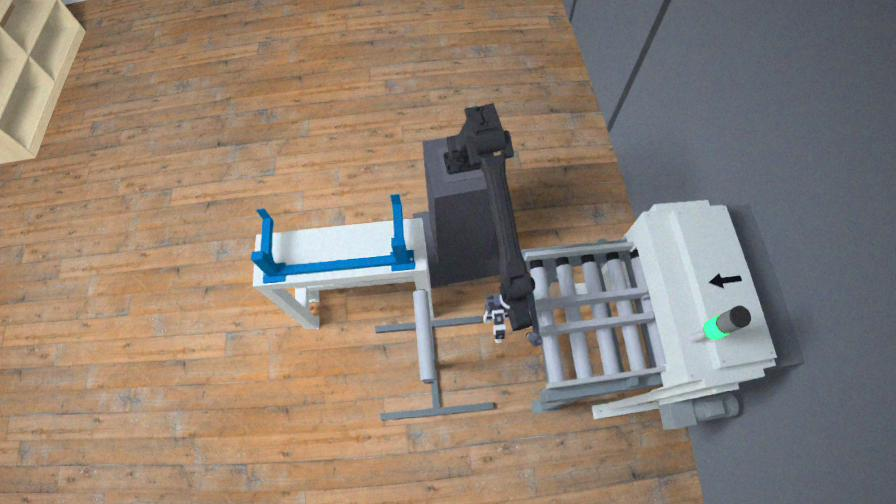

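move --cameras '["cam_infeed", "cam_mouth", "cam_line"]'

zoom_image --camera "cam_mouth" --region '[150, 80, 650, 400]'

Scene clock: 242.93 s.
Joint torques (N m): arm1=[2.02 -18.9 7.31 0.98 -0.17 -0.07] | arm2=[0.26 -11.05 7.35 1.07 0.22 -0.04] | arm3=[-0.79 -14.51 1.33 2.52 -0.25 -0.11]
Heat: arm1: hottest joint3_rad 45 °C; arm2: hottest joint3_rad 38 °C; arm3: hottest joint2_rad 35 °C.
Joint velocities: within noise
arm1.joint_positions: joint1_rad=+0.042 joint2_rad=+1.998 joint3_rad=+1.494 joint4_rad=-1.073 joint5_rad=+0.004 joint6_rad=+0.161 hand_index_mcp=+0.754 hand_index_abd=+0.000 hand_index_pip=+0.577 hand_index_dip=+0.696 hand_middle_mcp=+0.754 hand_middle_abd=+0.001 hand_middle_pip=+0.577 hand_middle_dip=+0.696 hand_ring_mcp=+0.754 hand_ring_abd=+0.000 hand_ring_pip=+0.577 hand_ring_dip=+0.696 hand_thumb_cmc=-0.568 hand_thumb_axl=+0.677 hand_thumb_mcp=+0.110 hand_thumb_ipl=-0.533 hand_current_limit=+0.600 hand_speed=-0.600
arm1.joint_status: not commanded
arm1.hand_state: goal,goal,goal,goal,goal,goal,goal,goal,goal,goal,goal,goal,goal,goal,goal,goal
arm1.index_mcp_current_ma: 0
arm1.index_abd_current_ma: 0
arm1.index_pip_current_ma: 0
arm1.index_dip_current_ma: 0
arm1.middle_mcp_current_ma: 0
arm1.middle_abd_current_ma: 0
arm1.middle_pip_current_ma: 0
arm1.middle_dip_current_ma: 0
arm1.ring_mcp_current_ma: 0
arm1.ring_abd_current_ma: 0
arm1.ring_pip_current_ma: 0
arm1.ring_dip_current_ma: 0
arm1.thumb_cmc_current_ma: 0
arm1.thumb_axl_current_ma: 0
arm1.thumb_mcp_current_ma: 0
arm1.thumb_ipl_current_ma: 0
arm1.hand_goal_index_mcp: 0.754
arm1.hand_goal_index_abd: 0.000
arm1.hand_goal_index_pip: 0.576
arm1.hand_goal_index_dip: 0.696
arm1.hand_goal_middle_mcp: 0.754
arm1.hand_goal_middle_abd: 0.000
arm1.hand_goal_middle_pip: 0.576
arm1.hand_goal_middle_dip: 0.696
arm1.hand_goal_ring_mcp: 0.754
arm1.hand_goal_ring_abd: 0.000
arm1.hand_goal_ring_pip: 0.576
arm1.hand_goal_ring_dip: 0.696
arm1.hand_goal_thumb_cmc: -0.570
arm1.hand_goal_thumb_axl: 0.678
arm1.hand_goal_thumb_mcp: 0.112
arm1.hand_goal_thumb_ipl: -0.534
arm1.hand: x=-0.1117 y=-0.0519 z=+0.7394 quat_wxyz=(-0.002, +1.000, -0.013, -0.002) (m; scene frame)
arm1.hand_target: x=-0.1000 y=-0.0547 z=+0.7351 quat_wxyz=(+0.000, +1.000, +0.000, +0.000) (m; scene frame)
arm1.hand_status: off_target (0.013 m and 1.5 deg from the pose sent, 0.072 m and 1.5 deg at the start)
arm2.joint_positions: joint1_rad=+0.260 joint2_rad=+1.419 joint3_rad=+1.292 joint4_rad=-1.477 joint5_rad=-0.006 joint6_rad=+0.441 hand_index_mcp=+0.749 hand_index_abd=-0.003 hand_index_pip=+0.572 hand_index_dip=+0.694 hand_middle_mcp=-0.335 hand_middle_abd=+0.000 hand_middle_pip=-0.697 hand_middle_dip=-0.197 hand_ring_mcp=-0.337 hand_ring_abd=+0.000 hand_ring_pip=-0.698 hand_ring_dip=-0.198 hand_thumb_cmc=+0.715 hand_thumb_axl=+0.677 hand_thumb_mcp=+0.224 hand_thumb_ipl=+0.168 hand_current_limit=+0.400 hand_speed=-0.600
arm2.joint_status: not commanded
arm2.hand_state: goal,goal,goal,goal,goal,goal,goal,goal,goal,goal,goal,goal,goal,goal,goal,goal
arm2.index_mcp_current_ma: -7
arm2.index_abd_current_ma: -3
arm2.index_pip_current_ma: -5
arm2.index_dip_current_ma: -3
arm2.middle_mcp_current_ma: 31
arm2.middle_abd_current_ma: 0
arm2.middle_pip_current_ma: 3
arm2.middle_dip_current_ma: 3
arm2.ring_mcp_current_ma: 25
arm2.ring_abd_current_ma: 0
arm2.ring_pip_current_ma: 2
arm2.ring_dip_current_ma: 3
arm2.thumb_cmc_current_ma: 1
arm2.thumb_axl_current_ma: -1
arm2.thumb_mcp_current_ma: -3
arm2.thumb_ipl_current_ma: 0
arm2.hand_goal_index_mcp: 0.754
arm2.hand_goal_index_abd: 0.000
arm2.hand_goal_index_pip: 0.576
arm2.hand_goal_index_dip: 0.696
arm2.hand_goal_middle_mcp: -0.350
arm2.hand_goal_middle_abd: 0.000
arm2.hand_goal_middle_pip: -0.700
arm2.hand_goal_middle_dip: -0.200
arm2.hand_goal_ring_mcp: -0.350
arm2.hand_goal_ring_abd: 0.000
arm2.hand_goal_ring_pip: -0.700
arm2.hand_goal_ring_dip: -0.200
arm2.hand_goal_thumb_cmc: 0.714
arm2.hand_goal_thumb_axl: 0.678
arm2.hand_goal_thumb_mcp: 0.226
arm2.hand_goal_thumb_ipl: 0.168
arm2.hand: x=+0.9621 y=-1.6291 z=+0.9328 quat_wxyz=(+0.004, -0.037, +0.999, -0.008) (m; scene frame)
arm2.hand_target: x=+0.9670 y=-1.6270 z=+0.9361 quat_wxyz=(+0.000, -0.035, +0.999, +0.000) (m; scene frame)
arm2.hand_status: not commanded
arm3.joint_positions: joint1_rad=-0.228 joint2_rad=+2.607 joint3_rad=+0.941 joint4_rad=+1.420 joint5_rad=-0.243 joint6_rad=-0.048 hand_index_mcp=+0.516 hand_index_abd=+0.001 hand_index_pip=+0.584 hand_index_dip=-0.596 hand_middle_mcp=+0.521 hand_middle_abd=-0.001 hand_middle_pip=+0.582 hand_middle_dip=-0.597 hand_ring_mcp=+0.521 hand_ring_abd=+0.001 hand_ring_pip=+0.584 hand_ring_dip=-0.594 hand_thumb_cmc=-0.572 hand_thumb_axl=+0.676 hand_thumb_mcp=+0.215 hand_thumb_ipl=+0.165 hand_current_limit=+0.700 hand_speed=-0.700
arm3.joint_status: not commanded
arm3.hand_state: goal,goal,goal,goal,blocked,goal,goal,goal,blocked,goal,goal,goal,goal,goal,goal,goal
arm3.index_mcp_current_ma: 21
arm3.index_abd_current_ma: 0
arm3.index_pip_current_ma: 7
arm3.index_dip_current_ma: 2
arm3.middle_mcp_current_ma: 32
arm3.middle_abd_current_ma: 0
arm3.middle_pip_current_ma: 5
arm3.middle_dip_current_ma: 2
arm3.ring_mcp_current_ma: 30
arm3.ring_abd_current_ma: 0
arm3.ring_pip_current_ma: 7
arm3.ring_dip_current_ma: 4
arm3.thumb_cmc_current_ma: -1
arm3.thumb_axl_current_ma: -2
arm3.thumb_mcp_current_ma: -5
arm3.thumb_ipl_current_ma: -2
arm3.hand_goal_index_mcp: 0.500
arm3.hand_goal_index_abd: 0.000
arm3.hand_goal_index_pip: 0.576
arm3.hand_goal_index_dip: -0.600
arm3.hand_goal_middle_mcp: 0.500
arm3.hand_goal_middle_abd: 0.000
arm3.hand_goal_middle_pip: 0.576
arm3.hand_goal_middle_dip: -0.600
arm3.hand_goal_ring_mcp: 0.500
arm3.hand_goal_ring_abd: 0.000
arm3.hand_goal_ring_pip: 0.576
arm3.hand_goal_ring_dip: -0.600
arm3.hand_goal_thumb_cmc: -0.570
arm3.hand_goal_thumb_axl: 0.678
arm3.hand_goal_thumb_mcp: 0.220
arm3.hand_goal_thumb_ipl: 0.168
arm3.hand: x=+1.2059 y=+0.0240 z=+0.7412 quat_wxyz=(+0.619, +0.785, -0.004, +0.004) (m; scene frame)
arm3.hand_target: x=+1.2051 y=+0.0281 z=+0.7351 quat_wxyz=(+0.620, +0.785, +0.000, +0.000) (m; scene frame)
arm3.hand_status: not commanded
pictures: cam_infeed, cam_line, cam_mouth
Images, in order (width x height): cam_infeed 896x504, cam_line 896x504, cam_mouth 896x504.

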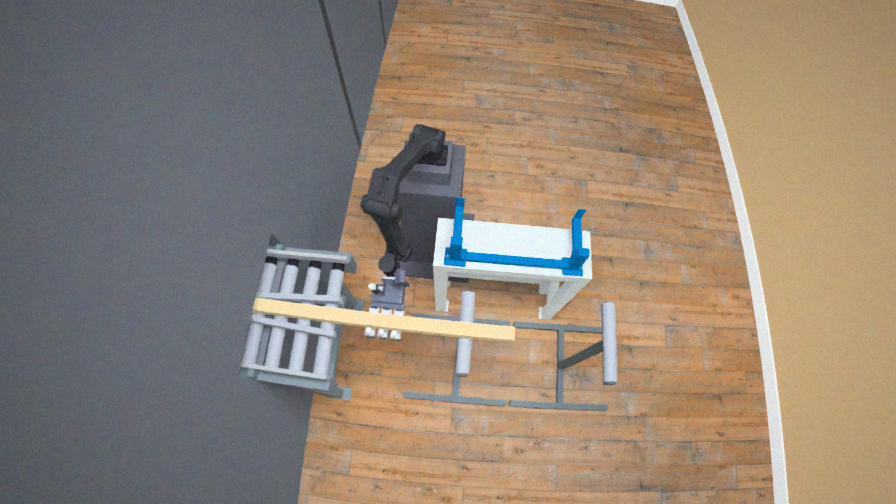

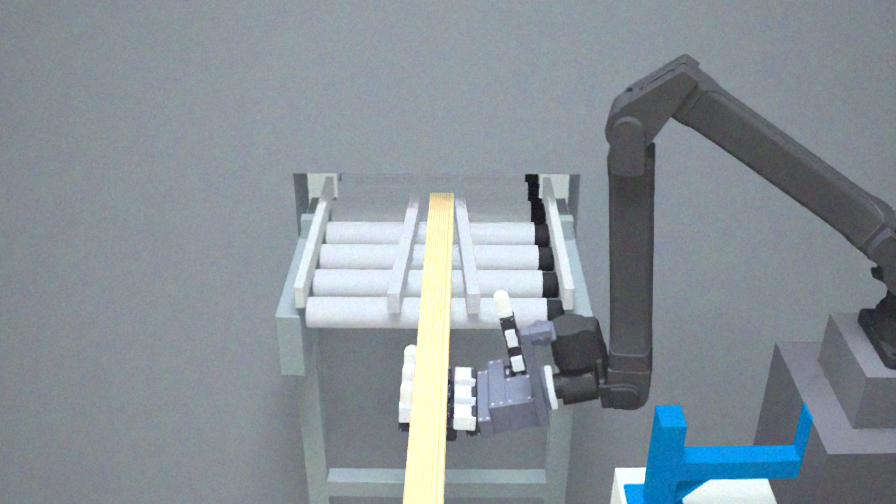

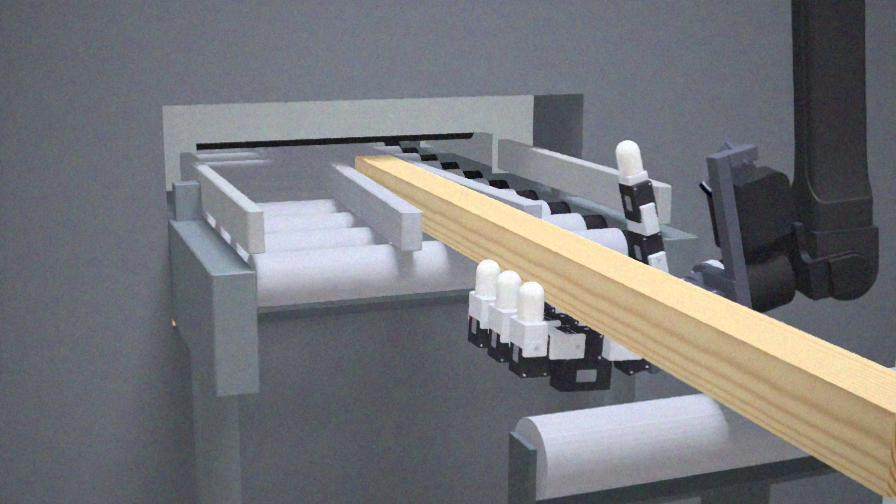

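Scaled by 1.008 from the camera's 896x504 image, which has a finer 1280x720 frame.

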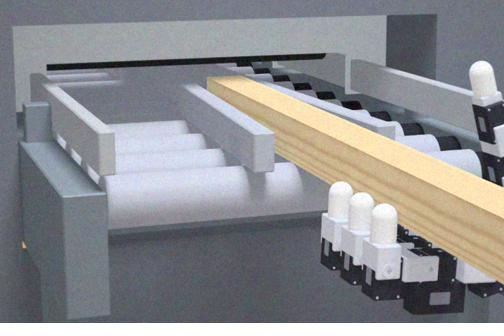

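zoom_image --camera "cam_line" --region '[380, 160, 500, 240]'

zoom_image --camera "cam_mouth" --region '[320, 110, 520, 230]'

move --cameras '["cam_infeed", "cam_side", "cam_end"]'

Scaled by 4.200 from the camera's 896x504 image, which has a finer 1280x720 frame.

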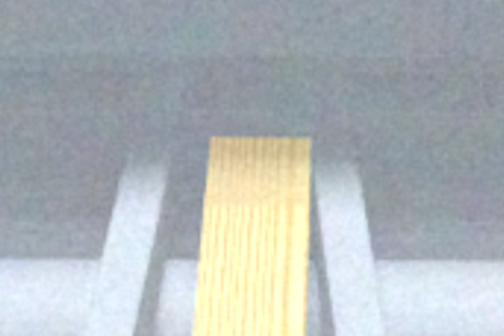

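Scaled by 2.520 from the camera's 896x504 image, which has a finer 1280x720 frame.

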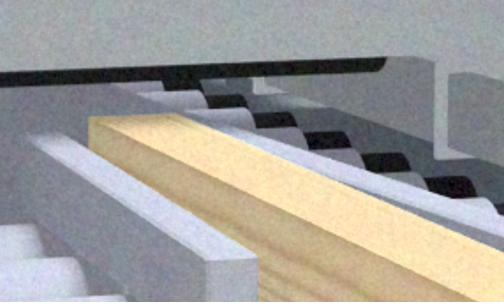

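Scene clock: 251.30 s.
Joint torques (N m): arm1=[1.96 -18.73 7.28 0.99 -0.17 -0.07] | arm2=[0.32 -11.05 7.35 1.07 0.22 -0.05] | arm3=[-0.85 -14.8 1.32 2.73 -0.26 -0.1]
Heat: arm1: hottest joint3_rad 44 °C; arm2: hottest joint3_rad 37 °C; arm3: hottest joint2_rad 35 °C.
Joint velocities: within noise
arm1.joint_positions: joint1_rad=+0.042 joint2_rad=+1.998 joint3_rad=+1.494 joint4_rad=-1.073 joint5_rad=+0.004 joint6_rad=+0.161 hand_index_mcp=+0.754 hand_index_abd=+0.000 hand_index_pip=+0.577 hand_index_dip=+0.696 hand_middle_mcp=+0.754 hand_middle_abd=+0.001 hand_middle_pip=+0.577 hand_middle_dip=+0.696 hand_ring_mcp=+0.754 hand_ring_abd=+0.000 hand_ring_pip=+0.577 hand_ring_dip=+0.696 hand_thumb_cmc=-0.568 hand_thumb_axl=+0.677 hand_thumb_mcp=+0.110 hand_thumb_ipl=-0.533 hand_current_limit=+0.600 hand_speed=-0.600
arm1.joint_status: not commanded
arm1.hand_state: goal,goal,goal,goal,goal,goal,goal,goal,goal,goal,goal,goal,goal,goal,goal,goal
arm1.index_mcp_current_ma: 0
arm1.index_abd_current_ma: 0
arm1.index_pip_current_ma: 0
arm1.index_dip_current_ma: 0
arm1.middle_mcp_current_ma: 0
arm1.middle_abd_current_ma: 0
arm1.middle_pip_current_ma: 0
arm1.middle_dip_current_ma: 0
arm1.ring_mcp_current_ma: 0
arm1.ring_abd_current_ma: 0
arm1.ring_pip_current_ma: 0
arm1.ring_dip_current_ma: 0
arm1.thumb_cmc_current_ma: 0
arm1.thumb_axl_current_ma: 0
arm1.thumb_mcp_current_ma: 0
arm1.thumb_ipl_current_ma: 0
arm1.hand_goal_index_mcp: 0.754
arm1.hand_goal_index_abd: 0.000
arm1.hand_goal_index_pip: 0.576
arm1.hand_goal_index_dip: 0.696
arm1.hand_goal_middle_mcp: 0.754
arm1.hand_goal_middle_abd: 0.000
arm1.hand_goal_middle_pip: 0.576
arm1.hand_goal_middle_dip: 0.696
arm1.hand_goal_ring_mcp: 0.754
arm1.hand_goal_ring_abd: 0.000
arm1.hand_goal_ring_pip: 0.576
arm1.hand_goal_ring_dip: 0.696
arm1.hand_goal_thumb_cmc: -0.570
arm1.hand_goal_thumb_axl: 0.678
arm1.hand_goal_thumb_mcp: 0.112
arm1.hand_goal_thumb_ipl: -0.534
arm1.hand: x=-0.1117 y=-0.0519 z=+0.7394 quat_wxyz=(-0.002, +1.000, -0.013, -0.002) (m; scene frame)
arm1.hand_target: x=-0.1000 y=-0.0547 z=+0.7351 quat_wxyz=(+0.000, +1.000, +0.000, +0.000) (m; scene frame)
arm1.hand_status: off_target (0.013 m and 1.5 deg from the pose sent, 0.072 m and 1.5 deg at the start)
arm2.joint_positions: joint1_rad=+0.260 joint2_rad=+1.419 joint3_rad=+1.292 joint4_rad=-1.477 joint5_rad=-0.006 joint6_rad=+0.441 hand_index_mcp=+0.749 hand_index_abd=-0.003 hand_index_pip=+0.572 hand_index_dip=+0.694 hand_middle_mcp=-0.335 hand_middle_abd=+0.000 hand_middle_pip=-0.697 hand_middle_dip=-0.197 hand_ring_mcp=-0.337 hand_ring_abd=+0.000 hand_ring_pip=-0.698 hand_ring_dip=-0.198 hand_thumb_cmc=+0.715 hand_thumb_axl=+0.677 hand_thumb_mcp=+0.224 hand_thumb_ipl=+0.168 hand_current_limit=+0.400 hand_speed=-0.600
arm2.joint_status: not commanded
arm2.hand_state: goal,goal,goal,goal,goal,goal,goal,goal,goal,goal,goal,goal,goal,goal,goal,goal
arm2.index_mcp_current_ma: -7
arm2.index_abd_current_ma: -3
arm2.index_pip_current_ma: -5
arm2.index_dip_current_ma: -3
arm2.middle_mcp_current_ma: 31
arm2.middle_abd_current_ma: 0
arm2.middle_pip_current_ma: 3
arm2.middle_dip_current_ma: 3
arm2.ring_mcp_current_ma: 25
arm2.ring_abd_current_ma: 0
arm2.ring_pip_current_ma: 2
arm2.ring_dip_current_ma: 3
arm2.thumb_cmc_current_ma: 1
arm2.thumb_axl_current_ma: -1
arm2.thumb_mcp_current_ma: -3
arm2.thumb_ipl_current_ma: 0
arm2.hand_goal_index_mcp: 0.754
arm2.hand_goal_index_abd: 0.000
arm2.hand_goal_index_pip: 0.576
arm2.hand_goal_index_dip: 0.696
arm2.hand_goal_middle_mcp: -0.350
arm2.hand_goal_middle_abd: 0.000
arm2.hand_goal_middle_pip: -0.700
arm2.hand_goal_middle_dip: -0.200
arm2.hand_goal_ring_mcp: -0.350
arm2.hand_goal_ring_abd: 0.000
arm2.hand_goal_ring_pip: -0.700
arm2.hand_goal_ring_dip: -0.200
arm2.hand_goal_thumb_cmc: 0.714
arm2.hand_goal_thumb_axl: 0.678
arm2.hand_goal_thumb_mcp: 0.226
arm2.hand_goal_thumb_ipl: 0.168
arm2.hand: x=+0.9621 y=-1.6291 z=+0.9328 quat_wxyz=(+0.004, -0.037, +0.999, -0.008) (m; scene frame)
arm2.hand_target: x=+0.9670 y=-1.6270 z=+0.9361 quat_wxyz=(+0.000, -0.035, +0.999, +0.000) (m; scene frame)
arm2.hand_status: not commanded
arm3.joint_positions: joint1_rad=-0.228 joint2_rad=+2.607 joint3_rad=+0.941 joint4_rad=+1.420 joint5_rad=-0.243 joint6_rad=-0.048 hand_index_mcp=+0.516 hand_index_abd=+0.001 hand_index_pip=+0.584 hand_index_dip=-0.596 hand_middle_mcp=+0.521 hand_middle_abd=-0.001 hand_middle_pip=+0.582 hand_middle_dip=-0.597 hand_ring_mcp=+0.521 hand_ring_abd=+0.001 hand_ring_pip=+0.584 hand_ring_dip=-0.594 hand_thumb_cmc=-0.572 hand_thumb_axl=+0.676 hand_thumb_mcp=+0.215 hand_thumb_ipl=+0.165 hand_current_limit=+0.700 hand_speed=-0.700
arm3.joint_status: not commanded
arm3.hand_state: goal,goal,goal,goal,blocked,goal,goal,goal,blocked,goal,goal,goal,goal,goal,goal,goal
arm3.index_mcp_current_ma: 21
arm3.index_abd_current_ma: 0
arm3.index_pip_current_ma: 7
arm3.index_dip_current_ma: 2
arm3.middle_mcp_current_ma: 32
arm3.middle_abd_current_ma: 0
arm3.middle_pip_current_ma: 5
arm3.middle_dip_current_ma: 2
arm3.ring_mcp_current_ma: 30
arm3.ring_abd_current_ma: 0
arm3.ring_pip_current_ma: 7
arm3.ring_dip_current_ma: 4
arm3.thumb_cmc_current_ma: -1
arm3.thumb_axl_current_ma: -2
arm3.thumb_mcp_current_ma: -5
arm3.thumb_ipl_current_ma: -2
arm3.hand_goal_index_mcp: 0.500
arm3.hand_goal_index_abd: 0.000
arm3.hand_goal_index_pip: 0.576
arm3.hand_goal_index_dip: -0.600
arm3.hand_goal_middle_mcp: 0.500
arm3.hand_goal_middle_abd: 0.000
arm3.hand_goal_middle_pip: 0.576
arm3.hand_goal_middle_dip: -0.600
arm3.hand_goal_ring_mcp: 0.500
arm3.hand_goal_ring_abd: 0.000
arm3.hand_goal_ring_pip: 0.576
arm3.hand_goal_ring_dip: -0.600
arm3.hand_goal_thumb_cmc: -0.570
arm3.hand_goal_thumb_axl: 0.678
arm3.hand_goal_thumb_mcp: 0.220
arm3.hand_goal_thumb_ipl: 0.168
arm3.hand: x=+1.2059 y=+0.0240 z=+0.7412 quat_wxyz=(+0.619, +0.785, -0.004, +0.004) (m; scene frame)
arm3.hand_target: x=+1.2051 y=+0.0281 z=+0.7351 quat_wxyz=(+0.620, +0.785, +0.000, +0.000) (m; scene frame)
arm3.hand_status: not commanded
pictures: cam_end, cam_infeed, cam_side
Images, in order (width x height): cam_end 896x504, cam_infeed 896x504, cam_side 896x504.

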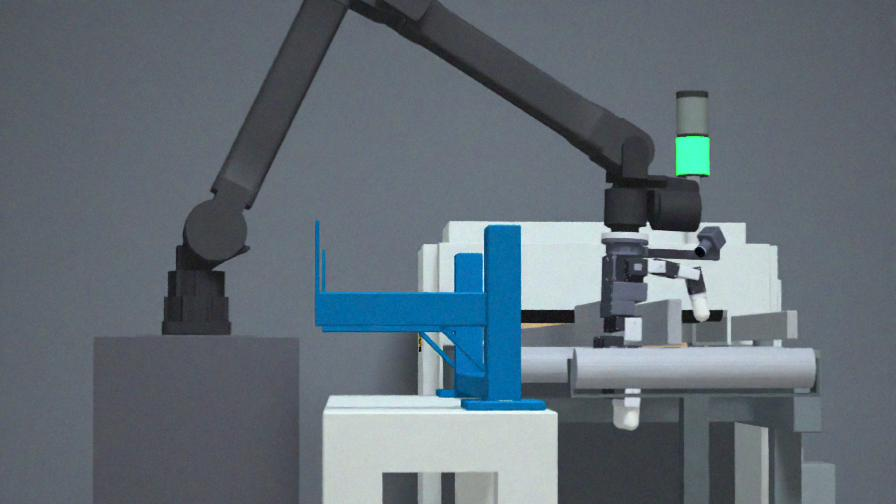

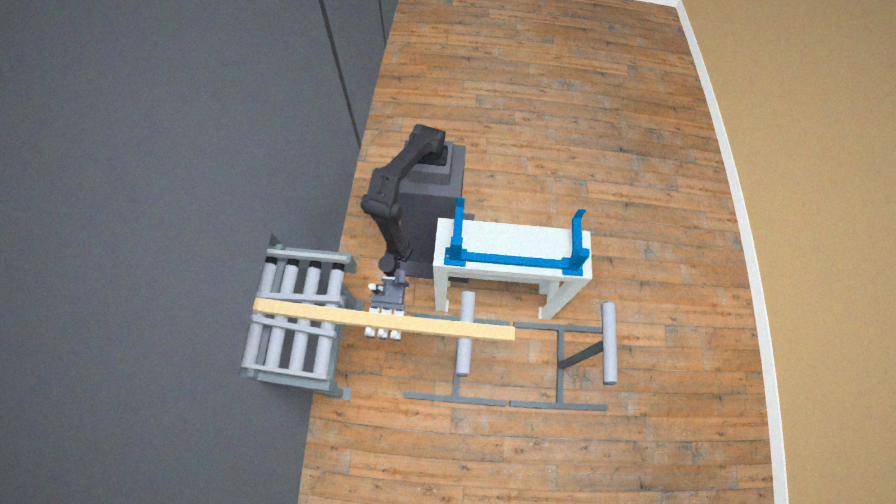

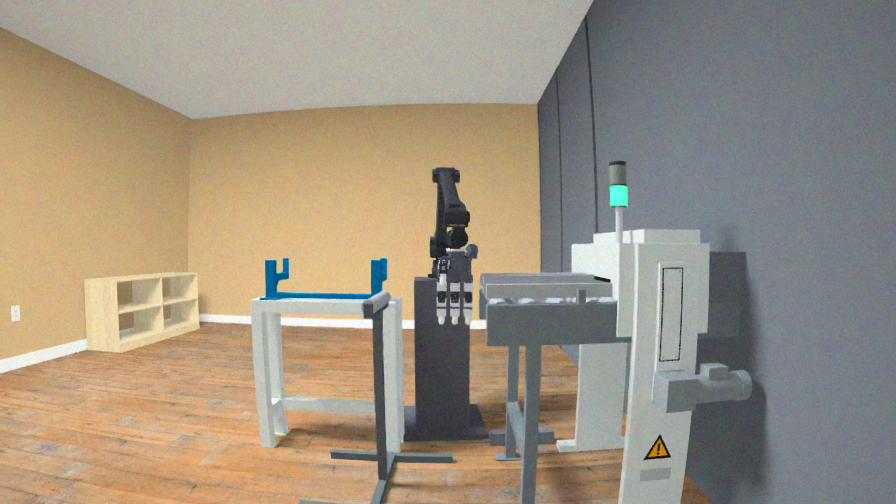

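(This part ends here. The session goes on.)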